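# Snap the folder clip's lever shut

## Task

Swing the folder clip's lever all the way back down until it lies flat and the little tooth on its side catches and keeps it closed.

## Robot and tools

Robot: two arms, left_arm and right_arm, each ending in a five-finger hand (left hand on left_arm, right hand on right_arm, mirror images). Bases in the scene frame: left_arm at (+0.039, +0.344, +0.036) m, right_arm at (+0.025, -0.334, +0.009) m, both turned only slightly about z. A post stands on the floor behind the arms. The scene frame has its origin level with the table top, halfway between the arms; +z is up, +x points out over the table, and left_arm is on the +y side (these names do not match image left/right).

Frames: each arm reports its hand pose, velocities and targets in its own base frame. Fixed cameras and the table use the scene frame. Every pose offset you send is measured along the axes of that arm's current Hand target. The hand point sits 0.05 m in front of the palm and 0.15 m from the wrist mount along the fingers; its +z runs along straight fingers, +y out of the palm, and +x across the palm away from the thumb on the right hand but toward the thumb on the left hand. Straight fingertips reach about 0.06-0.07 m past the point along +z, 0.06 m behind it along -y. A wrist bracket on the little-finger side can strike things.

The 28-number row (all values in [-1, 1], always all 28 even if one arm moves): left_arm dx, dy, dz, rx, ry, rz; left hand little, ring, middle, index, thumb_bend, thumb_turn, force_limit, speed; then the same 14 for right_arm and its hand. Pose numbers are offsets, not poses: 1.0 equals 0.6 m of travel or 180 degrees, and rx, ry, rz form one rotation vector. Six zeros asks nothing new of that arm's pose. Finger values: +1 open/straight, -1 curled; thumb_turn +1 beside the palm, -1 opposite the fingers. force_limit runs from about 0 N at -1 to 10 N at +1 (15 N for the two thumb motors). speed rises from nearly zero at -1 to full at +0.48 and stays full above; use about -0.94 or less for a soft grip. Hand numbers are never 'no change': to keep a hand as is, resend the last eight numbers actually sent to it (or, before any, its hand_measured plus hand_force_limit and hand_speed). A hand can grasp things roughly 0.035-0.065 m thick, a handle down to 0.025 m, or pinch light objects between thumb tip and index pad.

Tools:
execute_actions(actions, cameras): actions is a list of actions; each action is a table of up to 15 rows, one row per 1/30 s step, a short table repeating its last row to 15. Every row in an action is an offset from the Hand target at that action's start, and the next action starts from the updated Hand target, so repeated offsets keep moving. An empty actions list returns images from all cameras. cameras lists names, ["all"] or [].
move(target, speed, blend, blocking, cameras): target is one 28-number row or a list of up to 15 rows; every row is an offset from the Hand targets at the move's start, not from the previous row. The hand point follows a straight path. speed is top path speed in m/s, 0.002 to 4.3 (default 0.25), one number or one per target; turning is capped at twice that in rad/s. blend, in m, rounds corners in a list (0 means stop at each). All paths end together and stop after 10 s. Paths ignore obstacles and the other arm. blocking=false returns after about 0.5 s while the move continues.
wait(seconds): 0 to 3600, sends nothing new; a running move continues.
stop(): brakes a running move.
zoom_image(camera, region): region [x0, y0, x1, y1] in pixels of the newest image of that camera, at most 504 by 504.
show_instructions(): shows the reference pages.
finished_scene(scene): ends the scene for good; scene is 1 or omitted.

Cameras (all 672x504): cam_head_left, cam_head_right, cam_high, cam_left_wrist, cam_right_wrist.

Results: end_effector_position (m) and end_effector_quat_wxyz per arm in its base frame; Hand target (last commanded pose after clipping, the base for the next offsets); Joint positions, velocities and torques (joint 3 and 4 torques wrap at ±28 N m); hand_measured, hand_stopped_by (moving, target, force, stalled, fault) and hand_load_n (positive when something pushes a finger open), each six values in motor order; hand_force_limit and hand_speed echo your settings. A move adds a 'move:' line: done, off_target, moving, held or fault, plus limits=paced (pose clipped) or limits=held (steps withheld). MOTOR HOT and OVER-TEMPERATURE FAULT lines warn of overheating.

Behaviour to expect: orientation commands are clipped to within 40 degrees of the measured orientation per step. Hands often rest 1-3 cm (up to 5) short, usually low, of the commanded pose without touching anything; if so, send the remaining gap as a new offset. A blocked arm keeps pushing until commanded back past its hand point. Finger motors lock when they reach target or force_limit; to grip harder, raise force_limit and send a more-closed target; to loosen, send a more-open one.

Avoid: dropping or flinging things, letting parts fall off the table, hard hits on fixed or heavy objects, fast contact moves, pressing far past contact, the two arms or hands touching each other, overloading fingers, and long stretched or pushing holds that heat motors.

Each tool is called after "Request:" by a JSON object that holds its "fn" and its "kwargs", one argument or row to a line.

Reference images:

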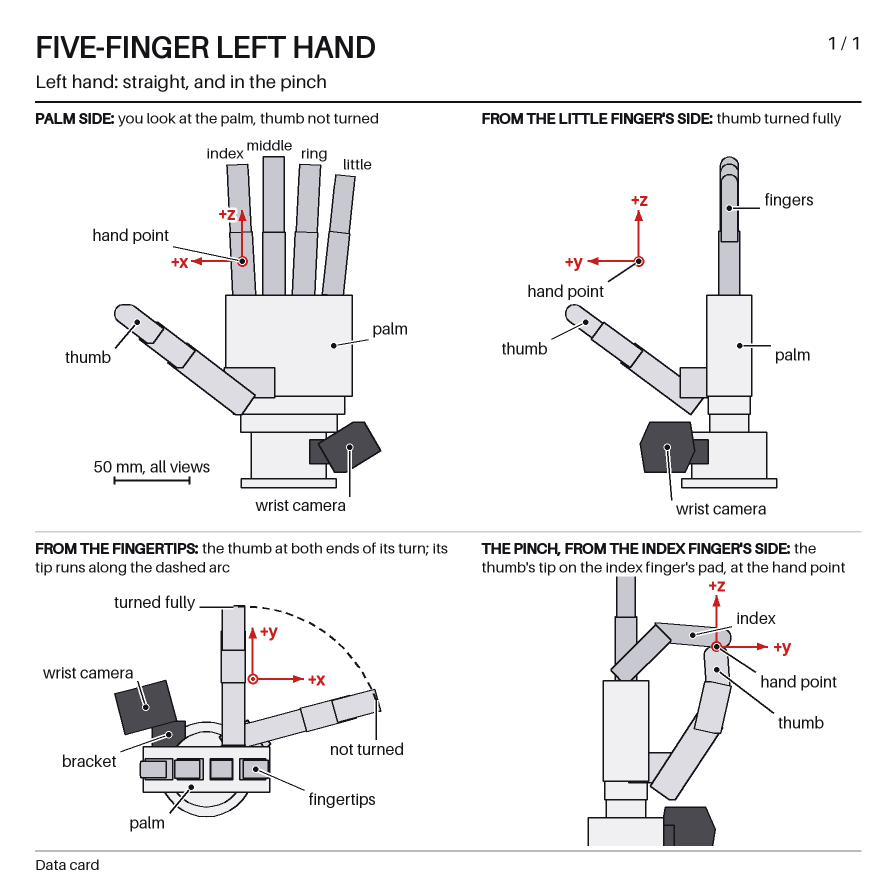

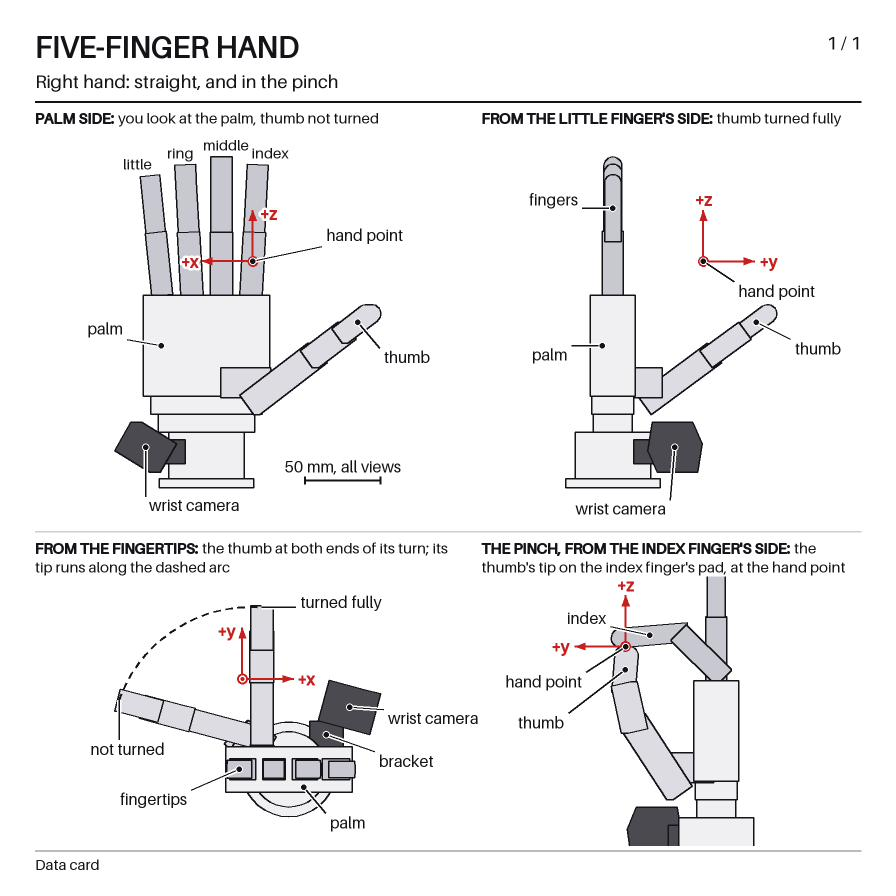

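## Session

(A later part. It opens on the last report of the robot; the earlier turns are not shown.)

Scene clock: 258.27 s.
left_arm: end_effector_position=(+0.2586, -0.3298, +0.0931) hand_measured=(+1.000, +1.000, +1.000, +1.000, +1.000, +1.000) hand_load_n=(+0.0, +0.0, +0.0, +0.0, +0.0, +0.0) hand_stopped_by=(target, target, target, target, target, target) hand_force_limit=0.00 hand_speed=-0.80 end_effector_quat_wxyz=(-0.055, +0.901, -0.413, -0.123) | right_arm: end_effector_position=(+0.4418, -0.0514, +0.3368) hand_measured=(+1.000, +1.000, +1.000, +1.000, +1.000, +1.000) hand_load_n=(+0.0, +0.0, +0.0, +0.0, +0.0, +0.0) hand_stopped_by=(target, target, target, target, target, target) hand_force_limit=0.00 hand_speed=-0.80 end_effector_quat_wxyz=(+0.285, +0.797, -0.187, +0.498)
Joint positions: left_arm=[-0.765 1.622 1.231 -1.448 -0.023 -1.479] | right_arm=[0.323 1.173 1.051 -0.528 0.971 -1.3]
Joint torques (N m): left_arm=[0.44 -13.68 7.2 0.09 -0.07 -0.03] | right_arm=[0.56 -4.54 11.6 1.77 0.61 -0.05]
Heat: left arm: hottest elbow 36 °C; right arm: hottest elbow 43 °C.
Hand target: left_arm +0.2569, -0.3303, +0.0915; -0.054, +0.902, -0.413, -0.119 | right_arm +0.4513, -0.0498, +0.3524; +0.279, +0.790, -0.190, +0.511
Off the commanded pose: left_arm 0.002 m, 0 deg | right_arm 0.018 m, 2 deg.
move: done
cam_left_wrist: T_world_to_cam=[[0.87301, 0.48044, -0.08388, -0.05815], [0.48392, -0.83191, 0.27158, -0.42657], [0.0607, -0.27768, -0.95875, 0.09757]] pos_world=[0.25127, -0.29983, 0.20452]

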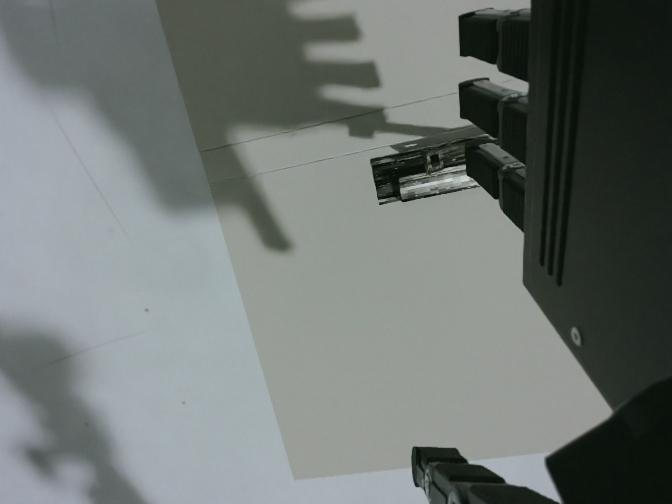

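Request:
{"fn": "move", "kwargs": {
  "target": [
    [0.0064,0.0172,0.0239,0,0,0,1,1,1,1,1,1,0,-0.8,0,0,0,0,0,0,1,1,1,1,1,1,0,-0.8],
    [0.0090,0.0288,0.0337,0,0,0,1,1,1,1,1,1,0,-0.8,0,0,0,0,0,0,1,1,1,1,1,1,0,-0.8]
  ],
  "speed": 0.05,
  "blend": 0.005,
  "cameras": ["cam_left_wrist","cam_head_left","cam_high"]
}}

Request:
{"fn": "zoom_image", "kwargs": {
  "camera": "cam_left_wrist",
  "region": [340, 80, 540, 240]
}}

Request:
{"fn": "zoom_image", "kwargs": {
  "camera": "cam_head_left",
  "region": [260, 260, 350, 350]
}}

Scene clock: 267.17 s.
left_arm: end_effector_position=(+0.2496, -0.3401, +0.0814) hand_measured=(+1.000, +1.000, +1.000, +1.000, +1.000, +1.000) hand_load_n=(+0.0, +0.0, +0.0, +0.0, +0.0, +0.0) hand_stopped_by=(target, target, target, target, target, target) hand_force_limit=0.00 hand_speed=-0.80 end_effector_quat_wxyz=(-0.052, +0.903, -0.412, -0.113) | right_arm: end_effector_position=(+0.4418, -0.0514, +0.3368) hand_measured=(+1.000, +1.000, +1.000, +1.000, +1.000, +1.000) hand_load_n=(+0.0, +0.0, +0.0, +0.0, +0.0, +0.0) hand_stopped_by=(target, target, target, target, target, target) hand_force_limit=0.00 hand_speed=-0.80 end_effector_quat_wxyz=(+0.285, +0.797, -0.187, +0.498)
Joint positions: left_arm=[-0.797 1.622 1.201 -1.398 -0.016 -1.514] | right_arm=[0.323 1.173 1.051 -0.528 0.971 -1.3]
Joint torques (N m): left_arm=[0.03 -12.04 6.69 0.24 0.05 -0.05] | right_arm=[0.73 -4.78 11.55 1.77 0.6 -0.07]
Heat: left arm: hottest elbow 36 °C; right arm: hottest elbow 43 °C.
Hand target: left_arm +0.2438, -0.3417, +0.0707; -0.054, +0.902, -0.413, -0.118 | right_arm +0.4513, -0.0498, +0.3524; +0.279, +0.790, -0.190, +0.511
Off the commanded pose: left_arm 0.012 m, 1 deg | right_arm 0.018 m, 2 deg.
move: off_target (left_arm); blend cut to 0.0046 m at target 1
cam_left_wrist: T_world_to_cam=[[0.87251, 0.48264, -0.07611, -0.04616], [0.48251, -0.8266, 0.28967, -0.42692], [0.07689, -0.28946, -0.9541, 0.07562]] pos_world=[0.24045, -0.30873, 0.1923]
Images, in order (width x height): cam_head_left 672x504, cam_high 672x504, cam_left_wrist 672x504.

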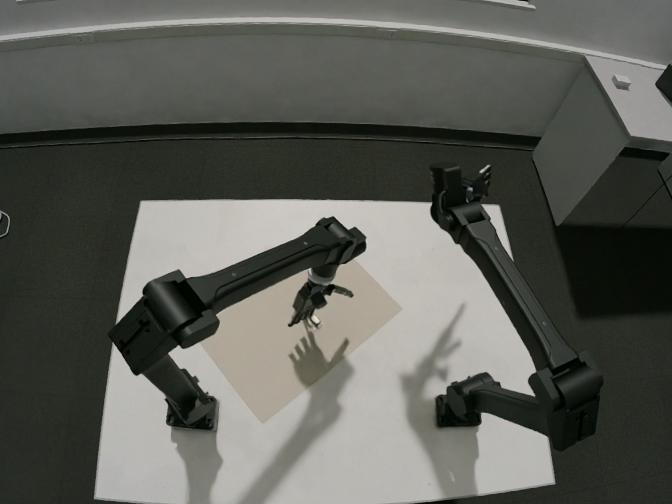

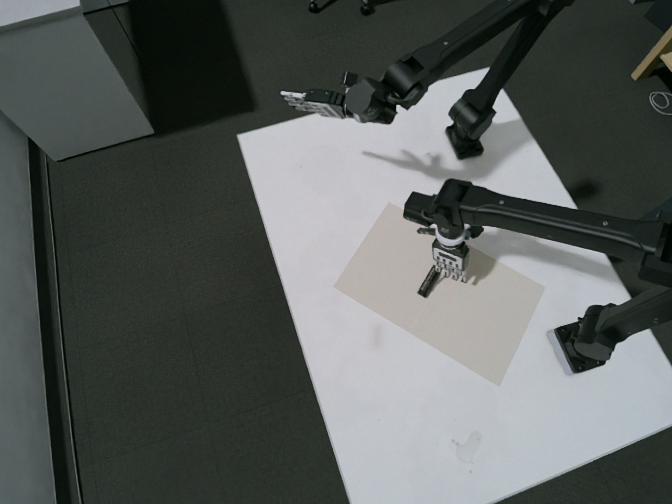

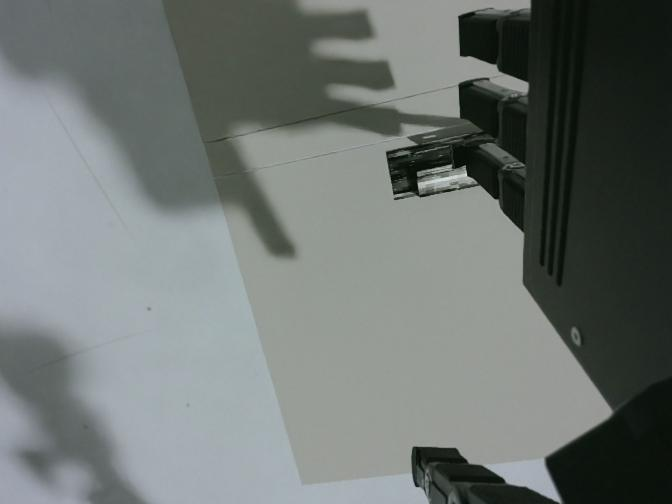

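Scaled by 2.520 from the camera's image (finer frame: 960x720).

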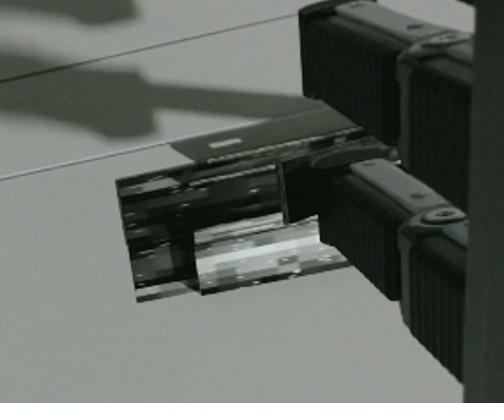

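Scaled by 5.600 from the camera's image (finer frame: 960x720).

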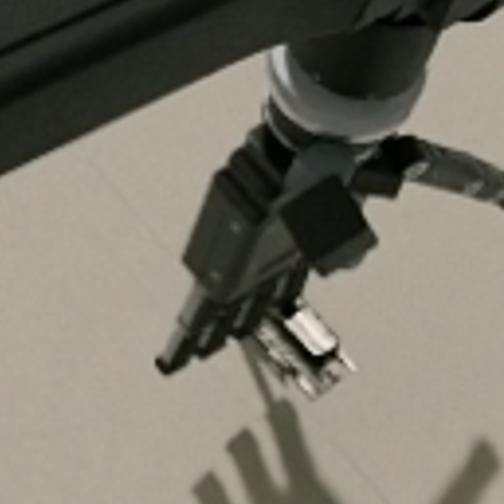

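Request:
{"fn": "move", "kwargs": {
  "target": [
    [0.0003,0.0117,0.0139,0,0,0,1,1,1,1,1,1,0,-0.8,0,0,0,0,0,0,1,1,1,1,1,1,0,-0.8],
    [0.0043,0.021,0.0286,0,0,0,1,1,1,1,1,1,0,-0.8,0,0,0,0,0,0,1,1,1,1,1,1,0,-0.8]
  ],
  "speed": 0.05,
  "blend": 0.005,
  "cameras": ["cam_left_wrist","cam_head_left","cam_high"]
}}

Request:
{"fn": "zoom_image", "kwargs": {
  "camera": "cam_left_wrist",
  "region": [340, 80, 540, 240]
}}

Request:
{"fn": "zoom_image", "kwargs": {
  "camera": "cam_head_left",
  "region": [260, 260, 350, 350]
}}

Scene clock: 278.07 s.
left_arm: end_effector_position=(+0.2427, -0.3474, +0.0706) hand_measured=(+1.000, +1.000, +1.000, +1.000, +1.000, +1.000) hand_load_n=(+0.0, +0.0, +0.0, +0.0, +0.0, +0.0) hand_stopped_by=(target, target, target, target, target, target) hand_force_limit=0.00 hand_speed=-0.80 end_effector_quat_wxyz=(-0.051, +0.905, -0.410, -0.104) | right_arm: end_effector_position=(+0.4418, -0.0514, +0.3368) hand_measured=(+1.000, +1.000, +1.000, +1.000, +1.000, +1.000) hand_load_n=(+0.0, +0.0, +0.0, +0.0, +0.0, +0.0) hand_stopped_by=(target, target, target, target, target, target) hand_force_limit=0.00 hand_speed=-0.80 end_effector_quat_wxyz=(+0.285, +0.797, -0.187, +0.498)
Joint positions: left_arm=[-0.822 1.622 1.172 -1.352 -0.014 -1.544] | right_arm=[0.323 1.173 1.051 -0.528 0.971 -1.3]
Joint torques (N m): left_arm=[-0.26 -10.93 6.28 0.27 0.22 -0.03] | right_arm=[0.67 -4.95 11.49 1.8 0.59 -0.06]
Heat: left arm: hottest elbow 36 °C; right arm: hottest elbow 43 °C.
Hand target: left_arm +0.2331, -0.3483, +0.0534; -0.054, +0.902, -0.412, -0.119 | right_arm +0.4513, -0.0498, +0.3524; +0.279, +0.790, -0.190, +0.511
Off the commanded pose: left_arm 0.020 m, 2 deg | right_arm 0.018 m, 2 deg.
move: off_target (left_arm)
cam_left_wrist: T_world_to_cam=[[0.87167, 0.48555, -0.0666, -0.03689], [0.4811, -0.82181, 0.30525, -0.4256], [0.09348, -0.29812, -0.94994, 0.05645]] pos_world=[0.23164, -0.31502, 0.18108]
Images, in order (width x height): cam_head_left 672x504, cam_high 672x504, cam_left_wrist 672x504.

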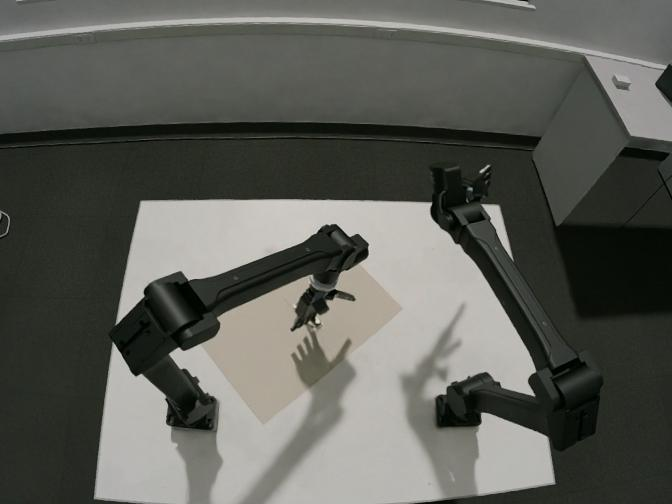

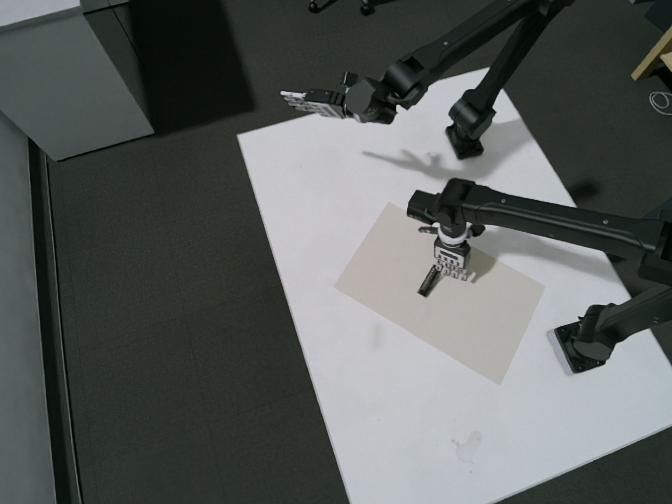

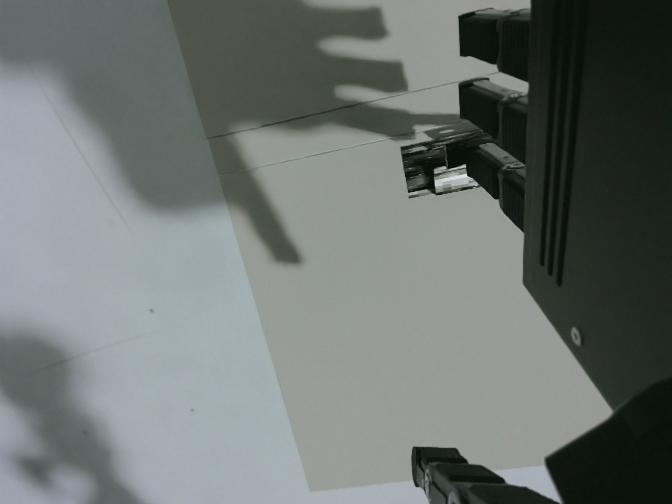

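Scaled by 2.520 from the camera's image (finer frame: 960x720).

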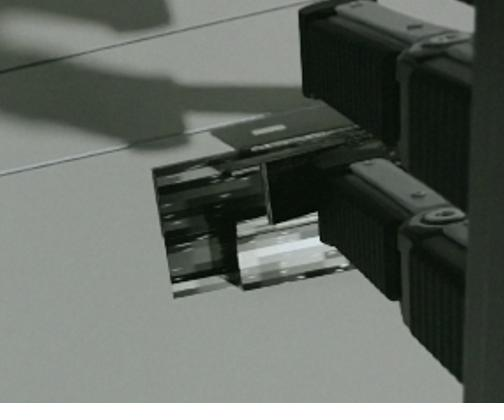

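Scaled by 5.600 from the camera's image (finer frame: 960x720).

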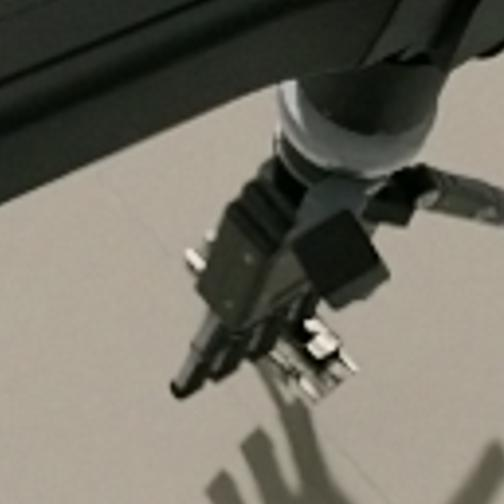

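Request:
{"fn": "move", "kwargs": {
  "target": [0.0052,0.005,0.0194,0,0,0,1,1,1,1,1,1,0,-0.8,0,0,0,0,0,0,1,1,1,1,1,1,0,-0.8],
  "speed": 0.05,
  "cameras": ["cam_left_wrist","cam_head_left"]
}}

Request:
{"fn": "zoom_image", "kwargs": {
  "camera": "cam_left_wrist",
  "region": [340, 80, 540, 240]
}}

Request:
{"fn": "zoom_image", "kwargs": {
  "camera": "cam_head_left",
  "region": [260, 260, 350, 350]
}}

Scene clock: 300.60 s.
left_arm: end_effector_position=(+0.2408, -0.3498, +0.0619) hand_measured=(+1.000, +1.000, +1.000, +1.000, +1.000, +1.000) hand_load_n=(+0.0, +0.0, -0.5, +0.0, +0.0, +0.0) hand_stopped_by=(target, target, target, target, target, target) hand_force_limit=0.00 hand_speed=-0.80 end_effector_quat_wxyz=(-0.050, +0.905, -0.410, -0.102) | right_arm: end_effector_position=(+0.4418, -0.0514, +0.3368) hand_measured=(+1.000, +1.000, +1.000, +1.000, +1.000, +1.000) hand_load_n=(+0.0, +0.0, +0.0, -0.5, +0.0, +0.0) hand_stopped_by=(target, target, target, target, target, target) hand_force_limit=0.00 hand_speed=-0.80 end_effector_quat_wxyz=(+0.285, +0.797, -0.187, +0.498)
Joint positions: left_arm=[-0.829 1.631 1.158 -1.325 -0.012 -1.55] | right_arm=[0.323 1.173 1.051 -0.528 0.971 -1.3]
Joint torques (N m): left_arm=[-0.32 -10.46 6.05 0.42 0.21 -0.02] | right_arm=[0.91 -4.84 11.54 1.84 0.59 -0.08]
Heat: left arm: hottest elbow 35 °C; right arm: hottest elbow 44 °C.
Hand target: left_arm +0.2307, -0.3503, +0.0413; -0.054, +0.902, -0.412, -0.119 | right_arm +0.4513, -0.0498, +0.3524; +0.279, +0.790, -0.190, +0.511
Off the commanded pose: left_arm 0.023 m, 2 deg | right_arm 0.018 m, 2 deg.
move: off_target (left_arm)
cam_left_wrist: T_world_to_cam=[[0.87166, 0.48562, -0.06623, -0.03464], [0.4806, -0.82042, 0.30973, -0.42368], [0.09608, -0.30181, -0.94851, 0.04559]] pos_world=[0.22943, -0.31702, 0.17218]
Images, in order (width x height): cam_head_left 672x504, cam_left_wrist 672x504.

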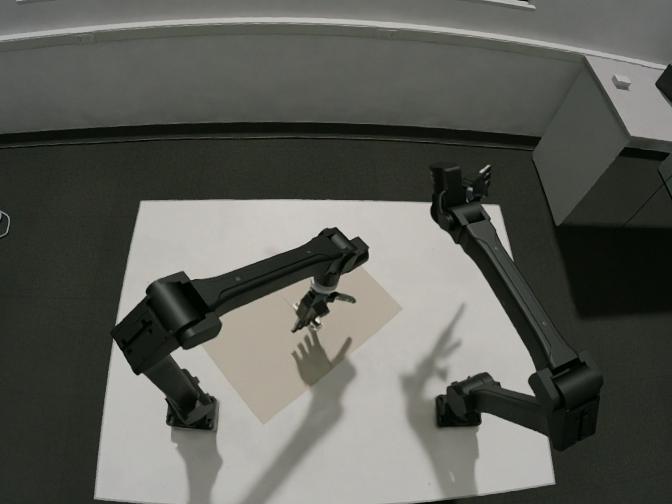

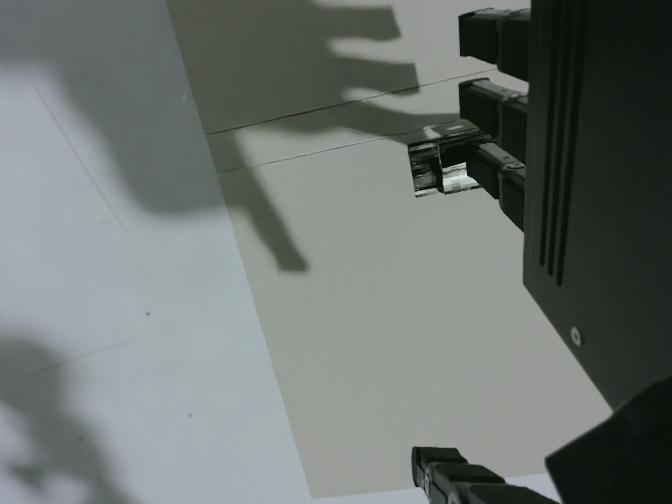

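Scaled by 2.520 from the camera's image (finer frame: 960x720).

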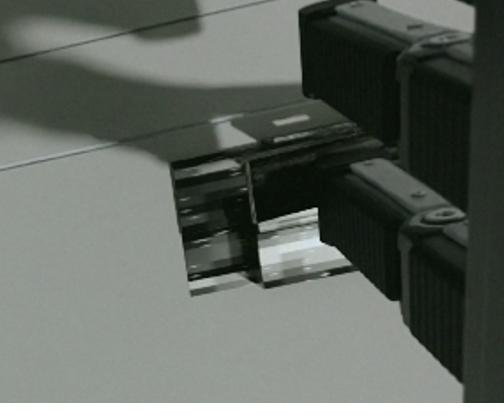

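Scaled by 5.600 from the camera's image (finer frame: 960x720).

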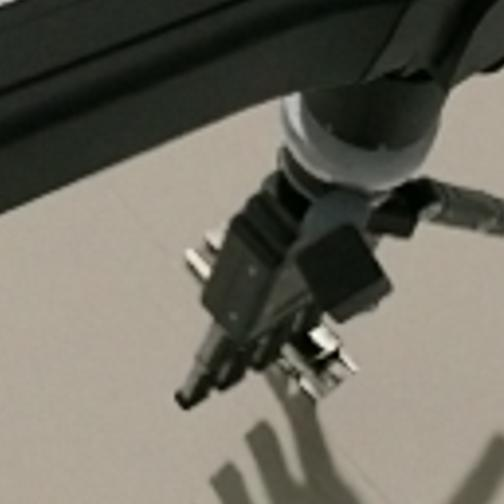

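Request:
{"fn": "move", "kwargs": {
  "target": [0.0055,0.007,0.0242,0,0,0,1,1,1,1,1,1,0,-0.8,0,0,0,0,0,0,1,1,1,1,1,1,0,-0.8],
  "speed": 0.05,
  "cameras": ["cam_left_wrist","cam_head_left"]
}}

Request:
{"fn": "zoom_image", "kwargs": {
  "camera": "cam_left_wrist",
  "region": [340, 80, 540, 240]
}}

Scene clock: 308.07 s.
left_arm: end_effector_position=(+0.2376, -0.3528, +0.0502) hand_measured=(+1.000, +1.000, +1.000, +1.000, +1.000, +1.000) hand_load_n=(+0.0, -0.5, +0.0, +0.0, +0.0, +0.0) hand_stopped_by=(target, target, target, target, target, target) hand_force_limit=0.00 hand_speed=-0.80 end_effector_quat_wxyz=(-0.049, +0.905, -0.411, -0.100) | right_arm: end_effector_position=(+0.4418, -0.0514, +0.3368) hand_measured=(+1.000, +1.000, +1.000, +1.000, +1.000, +1.000) hand_load_n=(+0.0, +0.0, +0.0, +0.0, +0.0, +0.0) hand_stopped_by=(target, target, target, target, target, target) hand_force_limit=0.00 hand_speed=-0.80 end_effector_quat_wxyz=(+0.285, +0.797, -0.187, +0.498)
Joint positions: left_arm=[-0.839 1.644 1.14 -1.291 -0.01 -1.559] | right_arm=[0.323 1.173 1.051 -0.528 0.971 -1.3]
Joint torques (N m): left_arm=[-0.26 -9.99 5.75 0.57 0.21 -0.05] | right_arm=[0.79 -4.84 11.55 1.83 0.6 -0.07]
Heat: left arm: hottest waist 34 °C; right arm: hottest elbow 44 °C.
Hand target: left_arm +0.2272, -0.3527, +0.0265; -0.054, +0.902, -0.413, -0.119 | right_arm +0.4513, -0.0498, +0.3524; +0.279, +0.790, -0.190, +0.511
Off the commanded pose: left_arm 0.026 m, 2 deg | right_arm 0.018 m, 2 deg.
move: off_target (left_arm)
cam_left_wrist: T_world_to_cam=[[0.87245, 0.48431, -0.06536, -0.03183], [0.47883, -0.82037, 0.31259, -0.42073], [0.09777, -0.30402, -0.94764, 0.03265]] pos_world=[0.22603, -0.31982, 0.16037]
Images, in order (width x height): cam_head_left 672x504, cam_left_wrist 672x504.

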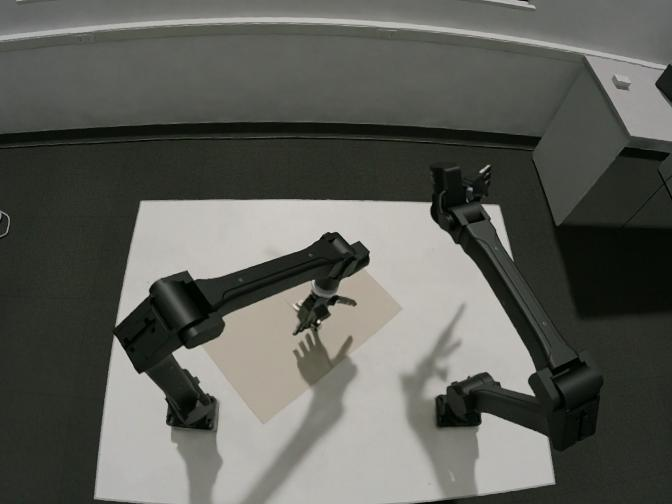

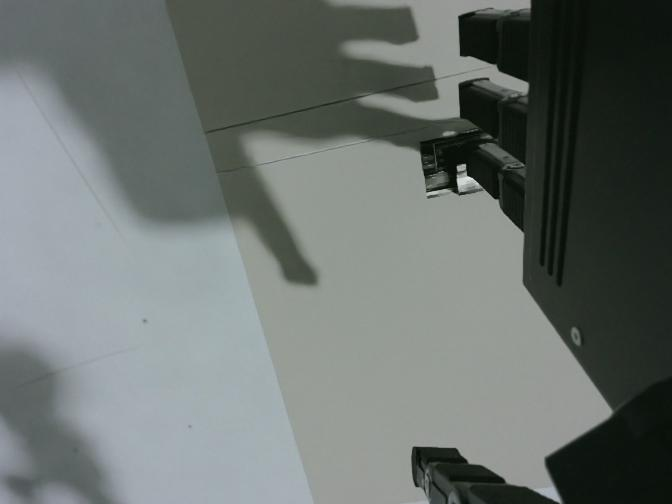

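Scaled by 2.520 from the camera's image (finer frame: 960x720).

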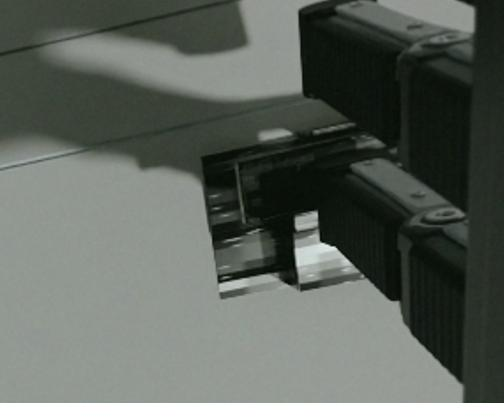

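Request:
{"fn": "move", "kwargs": {
  "target": [0.0028,0.005,0.0235,0,0,0,1,1,1,1,1,1,0,-0.8,0,0,0,0,0,0,1,1,1,1,1,1,0,-0.8],
  "speed": 0.04,
  "cameras": ["cam_left_wrist","cam_head_left"]
}}

Request:
{"fn": "zoom_image", "kwargs": {
  "camera": "cam_left_wrist",
  "region": [340, 80, 540, 240]
}}

Scene clock: 315.07 s.
left_arm: end_effector_position=(+0.2364, -0.3538, +0.0426) hand_measured=(+1.000, +1.000, +1.000, +1.000, +1.000, +1.000) hand_load_n=(+0.0, +0.0, +0.0, +0.0, +0.0, +0.0) hand_stopped_by=(target, target, target, target, target, target) hand_force_limit=0.00 hand_speed=-0.80 end_effector_quat_wxyz=(-0.048, +0.906, -0.409, -0.096) | right_arm: end_effector_position=(+0.4418, -0.0514, +0.3368) hand_measured=(+1.000, +1.000, +1.000, +1.000, +1.000, +1.000) hand_load_n=(+0.0, +0.0, +0.0, +0.0, +0.0, -0.5) hand_stopped_by=(target, target, target, target, target, target) hand_force_limit=0.00 hand_speed=-0.80 end_effector_quat_wxyz=(+0.285, +0.797, -0.187, +0.498)
Joint positions: left_arm=[-0.843 1.647 1.122 -1.261 -0.009 -1.567] | right_arm=[0.323 1.173 1.051 -0.528 0.971 -1.3]
Joint torques (N m): left_arm=[-0.44 -9.17 5.23 0.84 0.24 -0.02] | right_arm=[0.85 -4.95 11.56 1.84 0.6 -0.07]
Heat: left arm: hottest waist 34 °C; right arm: hottest elbow 44 °C.
Hand target: left_arm +0.2236, -0.3531, +0.0125; -0.054, +0.902, -0.413, -0.119 | right_arm +0.4513, -0.0498, +0.3524; +0.279, +0.790, -0.190, +0.511
Off the commanded pose: left_arm 0.033 m, 3 deg | right_arm 0.018 m, 2 deg.
move: off_target (left_arm)
cam_left_wrist: T_world_to_cam=[[0.87078, 0.48765, -0.06271, -0.02932], [0.48024, -0.81626, 0.32106, -0.41779], [0.10538, -0.30969, -0.94498, 0.02134]] pos_world=[0.22392, -0.32011, 0.15246]
Images, in order (width x height): cam_head_left 672x504, cam_left_wrist 672x504.

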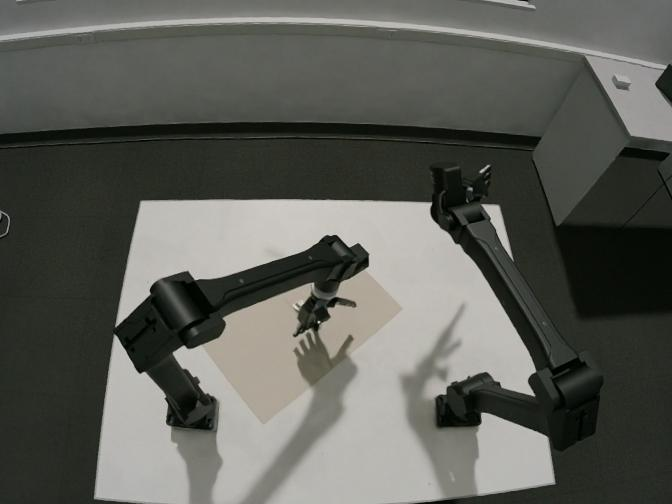

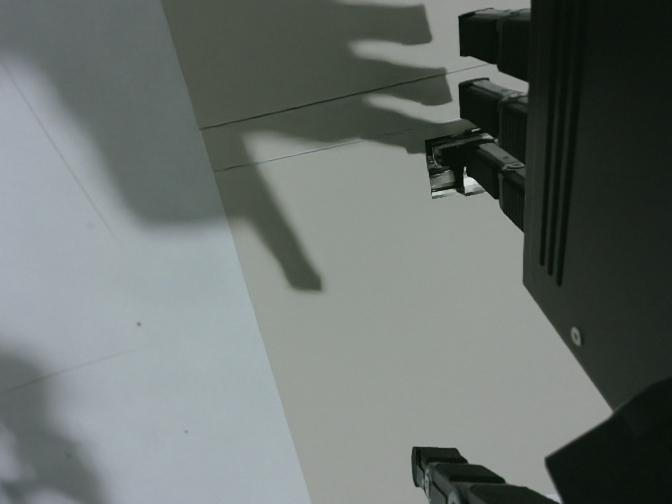

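Scaled by 2.520 from the camera's image (finer frame: 960x720).

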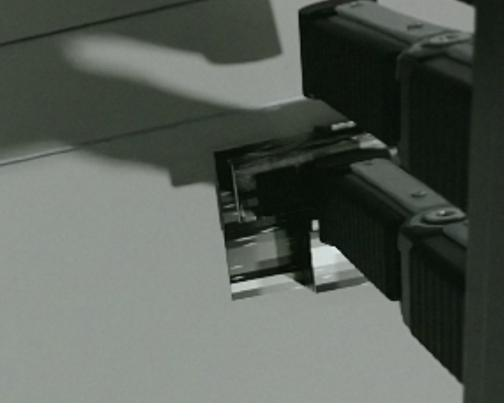

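Request:
{"fn": "move", "kwargs": {
  "target": [-0.0022,0.0017,0.0178,0,0,0,1,1,1,1,1,1,0,-0.8,0,0,0,0,0,0,1,1,1,1,1,1,0,-0.8],
  "speed": 0.04,
  "cameras": ["cam_left_wrist","cam_head_left"]
}}

Request:
{"fn": "zoom_image", "kwargs": {
  "camera": "cam_left_wrist",
  "region": [340, 80, 540, 240]
}}

Request:
{"fn": "zoom_image", "kwargs": {
  "camera": "cam_head_left",
  "region": [260, 270, 350, 360]
}}

Scene clock: 326.33 s.
left_arm: end_effector_position=(+0.2355, -0.3535, +0.0383) hand_measured=(+1.000, +1.000, +1.000, +1.000, +1.000, +1.000) hand_load_n=(+0.0, +0.0, +0.0, +0.0, +0.0, +0.0) hand_stopped_by=(target, target, target, target, target, target) hand_force_limit=0.00 hand_speed=-0.80 end_effector_quat_wxyz=(-0.047, +0.907, -0.408, -0.093) | right_arm: end_effector_position=(+0.4418, -0.0514, +0.3368) hand_measured=(+1.000, +1.000, +1.000, +1.000, +1.000, +1.000) hand_load_n=(+0.0, +0.0, +0.5, -0.5, +0.0, +0.0) hand_stopped_by=(target, target, target, target, target, target) hand_force_limit=0.00 hand_speed=-0.80 end_effector_quat_wxyz=(+0.285, +0.797, -0.187, +0.498)
Joint positions: left_arm=[-0.844 1.647 1.109 -1.243 -0.009 -1.57] | right_arm=[0.323 1.173 1.051 -0.528 0.971 -1.3]
Joint torques (N m): left_arm=[-0.44 -8.76 4.29 1.17 0.26 -0.02] | right_arm=[0.79 -4.66 11.56 1.8 0.6 -0.07]
Heat: left arm: hottest waist 34 °C; right arm: hottest elbow 44 °C.
Hand target: left_arm +0.2202, -0.3508, +0.0025; -0.054, +0.902, -0.412, -0.119 | right_arm +0.4513, -0.0498, +0.3524; +0.279, +0.790, -0.190, +0.511
Off the commanded pose: left_arm 0.039 m, 3 deg | right_arm 0.018 m, 2 deg.
move: off_target (left_arm)
cam_left_wrist: T_world_to_cam=[[0.87017, 0.48897, -0.06089, -0.02844], [0.48031, -0.81414, 0.32632, -0.4152], [0.10998, -0.3132, -0.9433, 0.01505]] pos_world=[0.22252, -0.31941, 0.14796]
Images, in order (width x height): cam_head_left 672x504, cam_left_wrist 672x504.

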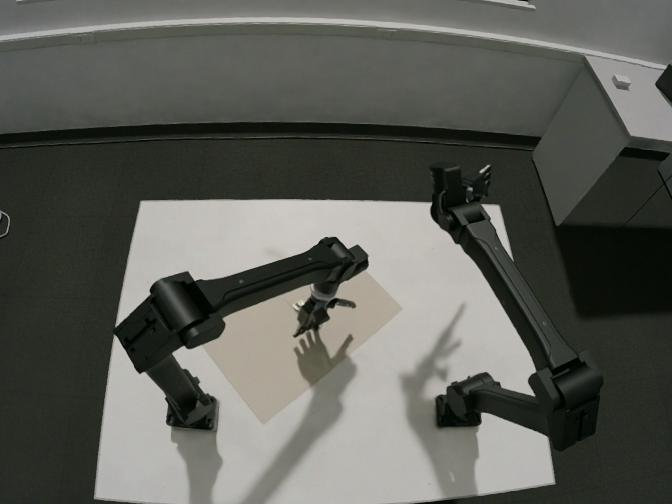

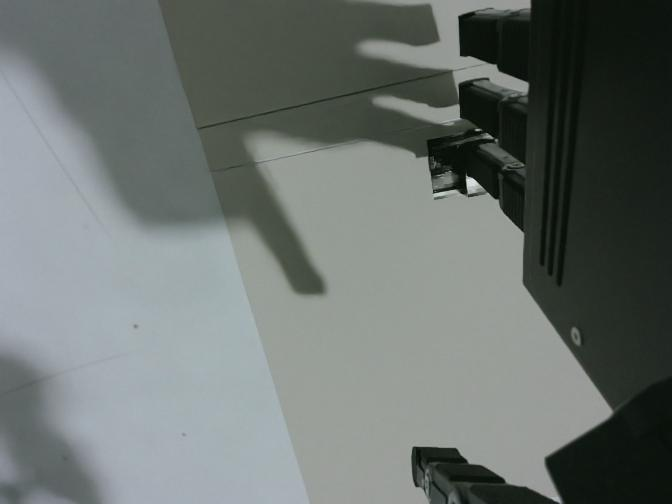

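Scaled by 2.520 from the camera's image (finer frame: 960x720).

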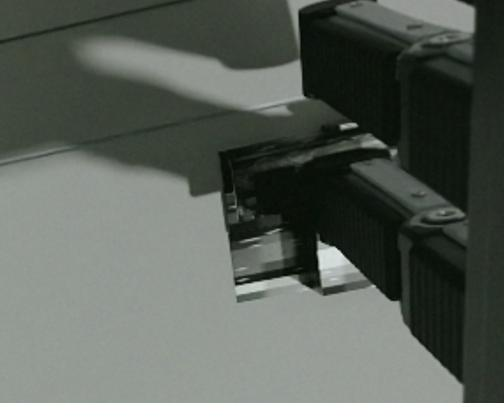

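Scaled by 5.600 from the camera's image (finer frame: 960x720).

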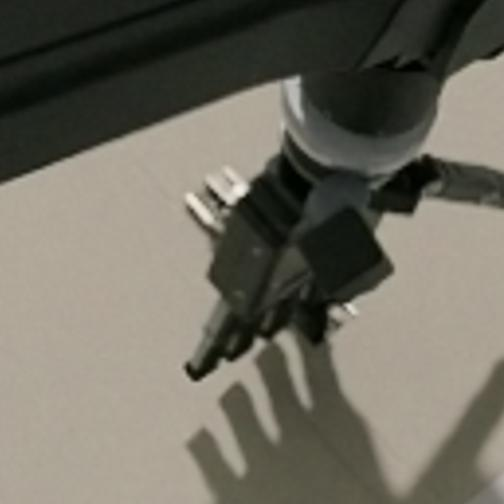

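Request:
{"fn": "move", "kwargs": {
  "target": [0.0020,0.0,0.0220,0,0,0,1,1,1,1,1,1,0,-0.8,0,0,0,0,0,0,1,1,1,1,1,1,0,-0.8],
  "speed": 0.04,
  "cameras": ["cam_left_wrist"]
}}

Request:
{"fn": "zoom_image", "kwargs": {
  "camera": "cam_left_wrist",
  "region": [340, 80, 540, 240]
}}

Scene clock: 330.93 s.
left_arm: end_effector_position=(+0.2348, -0.3526, +0.0373) hand_measured=(+1.000, +1.000, +1.000, +1.000, +1.000, +1.000) hand_load_n=(+0.0, +0.0, +0.0, +0.0, +0.0, +0.0) hand_stopped_by=(target, target, target, target, target, target) hand_force_limit=0.00 hand_speed=-0.80 end_effector_quat_wxyz=(-0.044, +0.908, -0.408, -0.087) | right_arm: end_effector_position=(+0.4418, -0.0514, +0.3368) hand_measured=(+1.000, +1.000, +1.000, +1.000, +1.000, +1.000) hand_load_n=(+0.0, +0.0, +0.0, +0.0, +0.0, +0.0) hand_stopped_by=(target, target, target, target, target, target) hand_force_limit=0.00 hand_speed=-0.80 end_effector_quat_wxyz=(+0.285, +0.797, -0.187, +0.498)
Joint positions: left_arm=[-0.844 1.636 1.094 -1.224 -0.009 -1.57] | right_arm=[0.323 1.173 1.051 -0.528 0.971 -1.3]
Joint torques (N m): left_arm=[-0.44 -6.95 3.58 1.76 0.25 -0.01] | right_arm=[0.79 -4.84 11.54 1.92 0.6 -0.08]
Heat: left arm: hottest waist 34 °C; right arm: hottest elbow 44 °C.
Hand target: left_arm +0.2187, -0.3490, -0.0106; -0.054, +0.902, -0.413, -0.119 | right_arm +0.4513, -0.0498, +0.3524; +0.279, +0.790, -0.190, +0.511
Off the commanded pose: left_arm 0.051 m, 4 deg | right_arm 0.018 m, 2 deg.
move: off_target (left_arm)
cam_left_wrist: T_world_to_cam=[[0.87052, 0.4887, -0.058, -0.02861], [0.47766, -0.81066, 0.33862, -0.41241], [0.11847, -0.32248, -0.93913, 0.00911]] pos_world=[0.22081, -0.31741, 0.14654]

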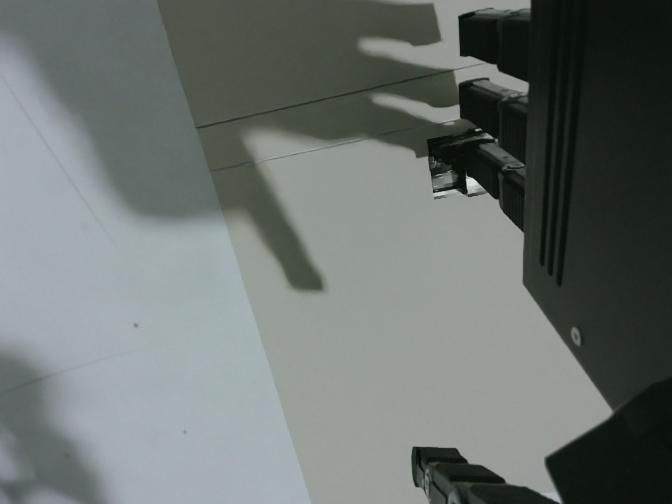

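Scaled by 2.520 from the camera's image (finer frame: 960x720).

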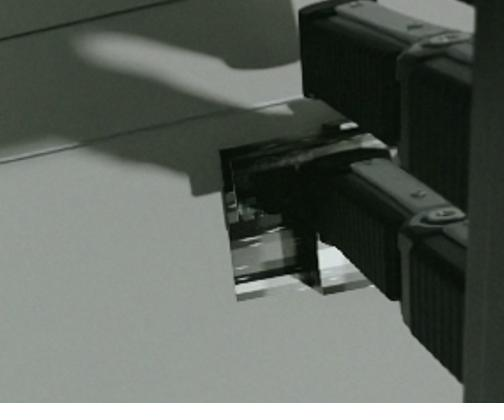

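Request:
{"fn": "move", "kwargs": {
  "target": [
    [-0.0185,0.0,-0.0700,0,0,0,1,1,1,1,1,1,0,-0.8,0,0,0,0,0,0,1,1,1,1,1,1,0,-0.8],
    [-0.030,-0.03,-0.110,0,0,0,1,1,1,1,1,1,0,-0.8,0,0,0,0,0,0,1,1,1,1,1,1,0,-0.8]
  ],
  "speed": 0.06,
  "blend": 0.01,
  "cameras": ["cam_left_wrist","cam_head_left"]
}}

Request:
{"fn": "zoom_image", "kwargs": {
  "camera": "cam_left_wrist",
  "region": [340, 80, 540, 240]
}}

Request:
{"fn": "zoom_image", "kwargs": {
  "camera": "cam_head_left",
  "region": [260, 270, 350, 360]
}}

Scene clock: 338.03 s.
left_arm: end_effector_position=(+0.2215, -0.3293, +0.0437) hand_measured=(+1.000, +1.000, +1.000, +1.000, +1.000, +1.000) hand_load_n=(+0.0, +0.0, +0.0, +0.0, +0.0, +0.0) hand_stopped_by=(target, target, target, target, target, target) hand_force_limit=0.00 hand_speed=-0.80 end_effector_quat_wxyz=(-0.060, +0.901, -0.410, -0.132) | right_arm: end_effector_position=(+0.4418, -0.0514, +0.3368) hand_measured=(+1.000, +1.000, +1.000, +1.000, +1.000, +1.000) hand_load_n=(+0.0, +0.0, +0.0, +0.0, +0.0, +0.0) hand_stopped_by=(target, target, target, target, target, target) hand_force_limit=0.00 hand_speed=-0.80 end_effector_quat_wxyz=(+0.285, +0.797, -0.187, +0.498)
Joint positions: left_arm=[-0.827 1.632 1.096 -1.325 -0.008 -1.544] | right_arm=[0.323 1.173 1.051 -0.528 0.971 -1.3]
Joint torques (N m): left_arm=[1.2 -13.27 10.63 -0.95 -0.12 0.11] | right_arm=[0.85 -4.72 11.58 1.85 0.59 -0.06]
Heat: left arm: hottest waist 34 °C; right arm: hottest elbow 44 °C.
Hand target: left_arm +0.2322, -0.3369, +0.0577; -0.054, +0.902, -0.412, -0.119 | right_arm +0.4513, -0.0498, +0.3524; +0.279, +0.790, -0.190, +0.511
Off the commanded pose: left_arm 0.019 m, 2 deg | right_arm 0.018 m, 2 deg.
move: off_target (left_arm)
cam_left_wrist: T_world_to_cam=[[0.86955, 0.48628, -0.08608, -0.02738], [0.49124, -0.83385, 0.25175, -0.39618], [0.05064, -0.26119, -0.96396, 0.06044]] pos_world=[0.21537, -0.30125, 0.15564]
Images, in order (width x height): cam_head_left 672x504, cam_left_wrist 672x504.

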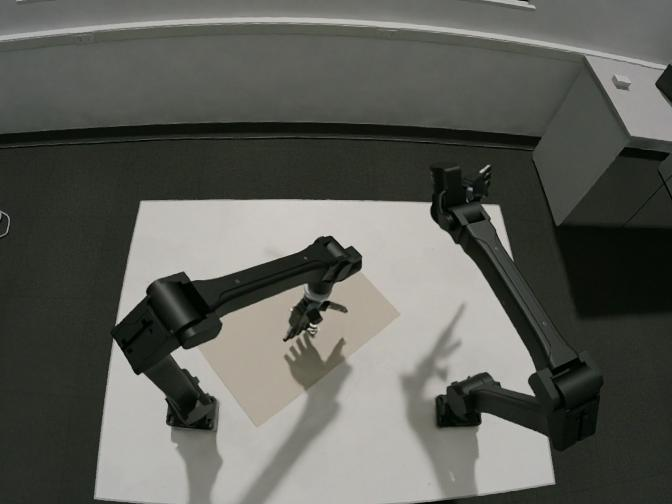

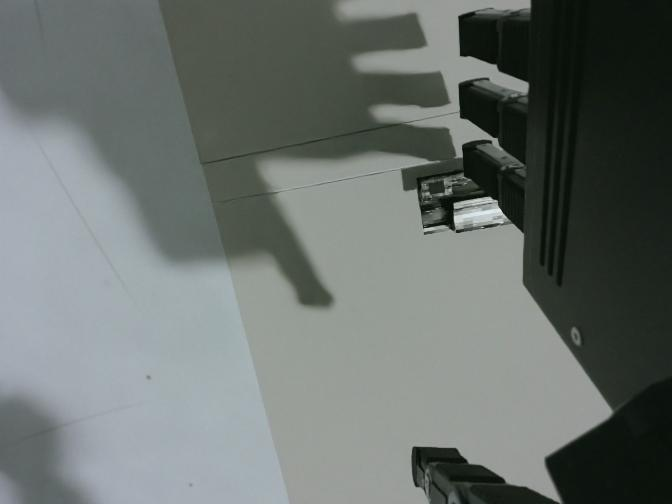

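Scaled by 2.520 from the camera's image (finer frame: 960x720).

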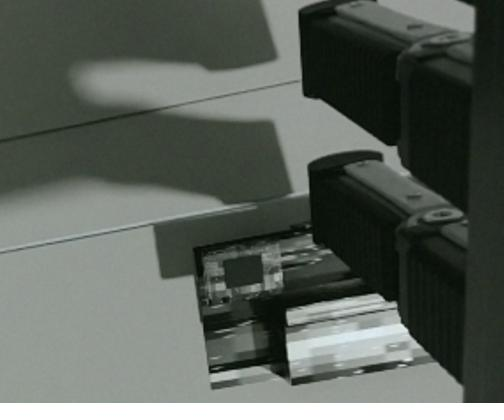

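Scaled by 5.600 from the camera's image (finer frame: 960x720).

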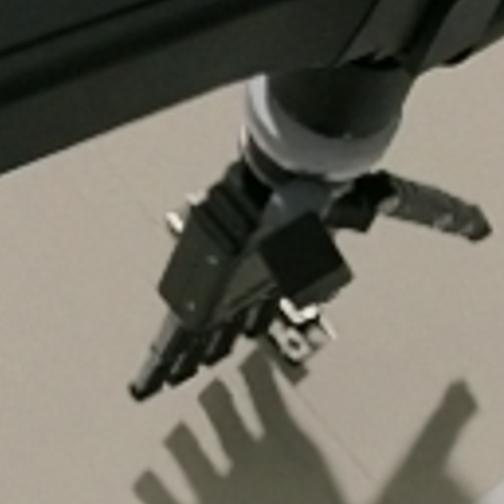

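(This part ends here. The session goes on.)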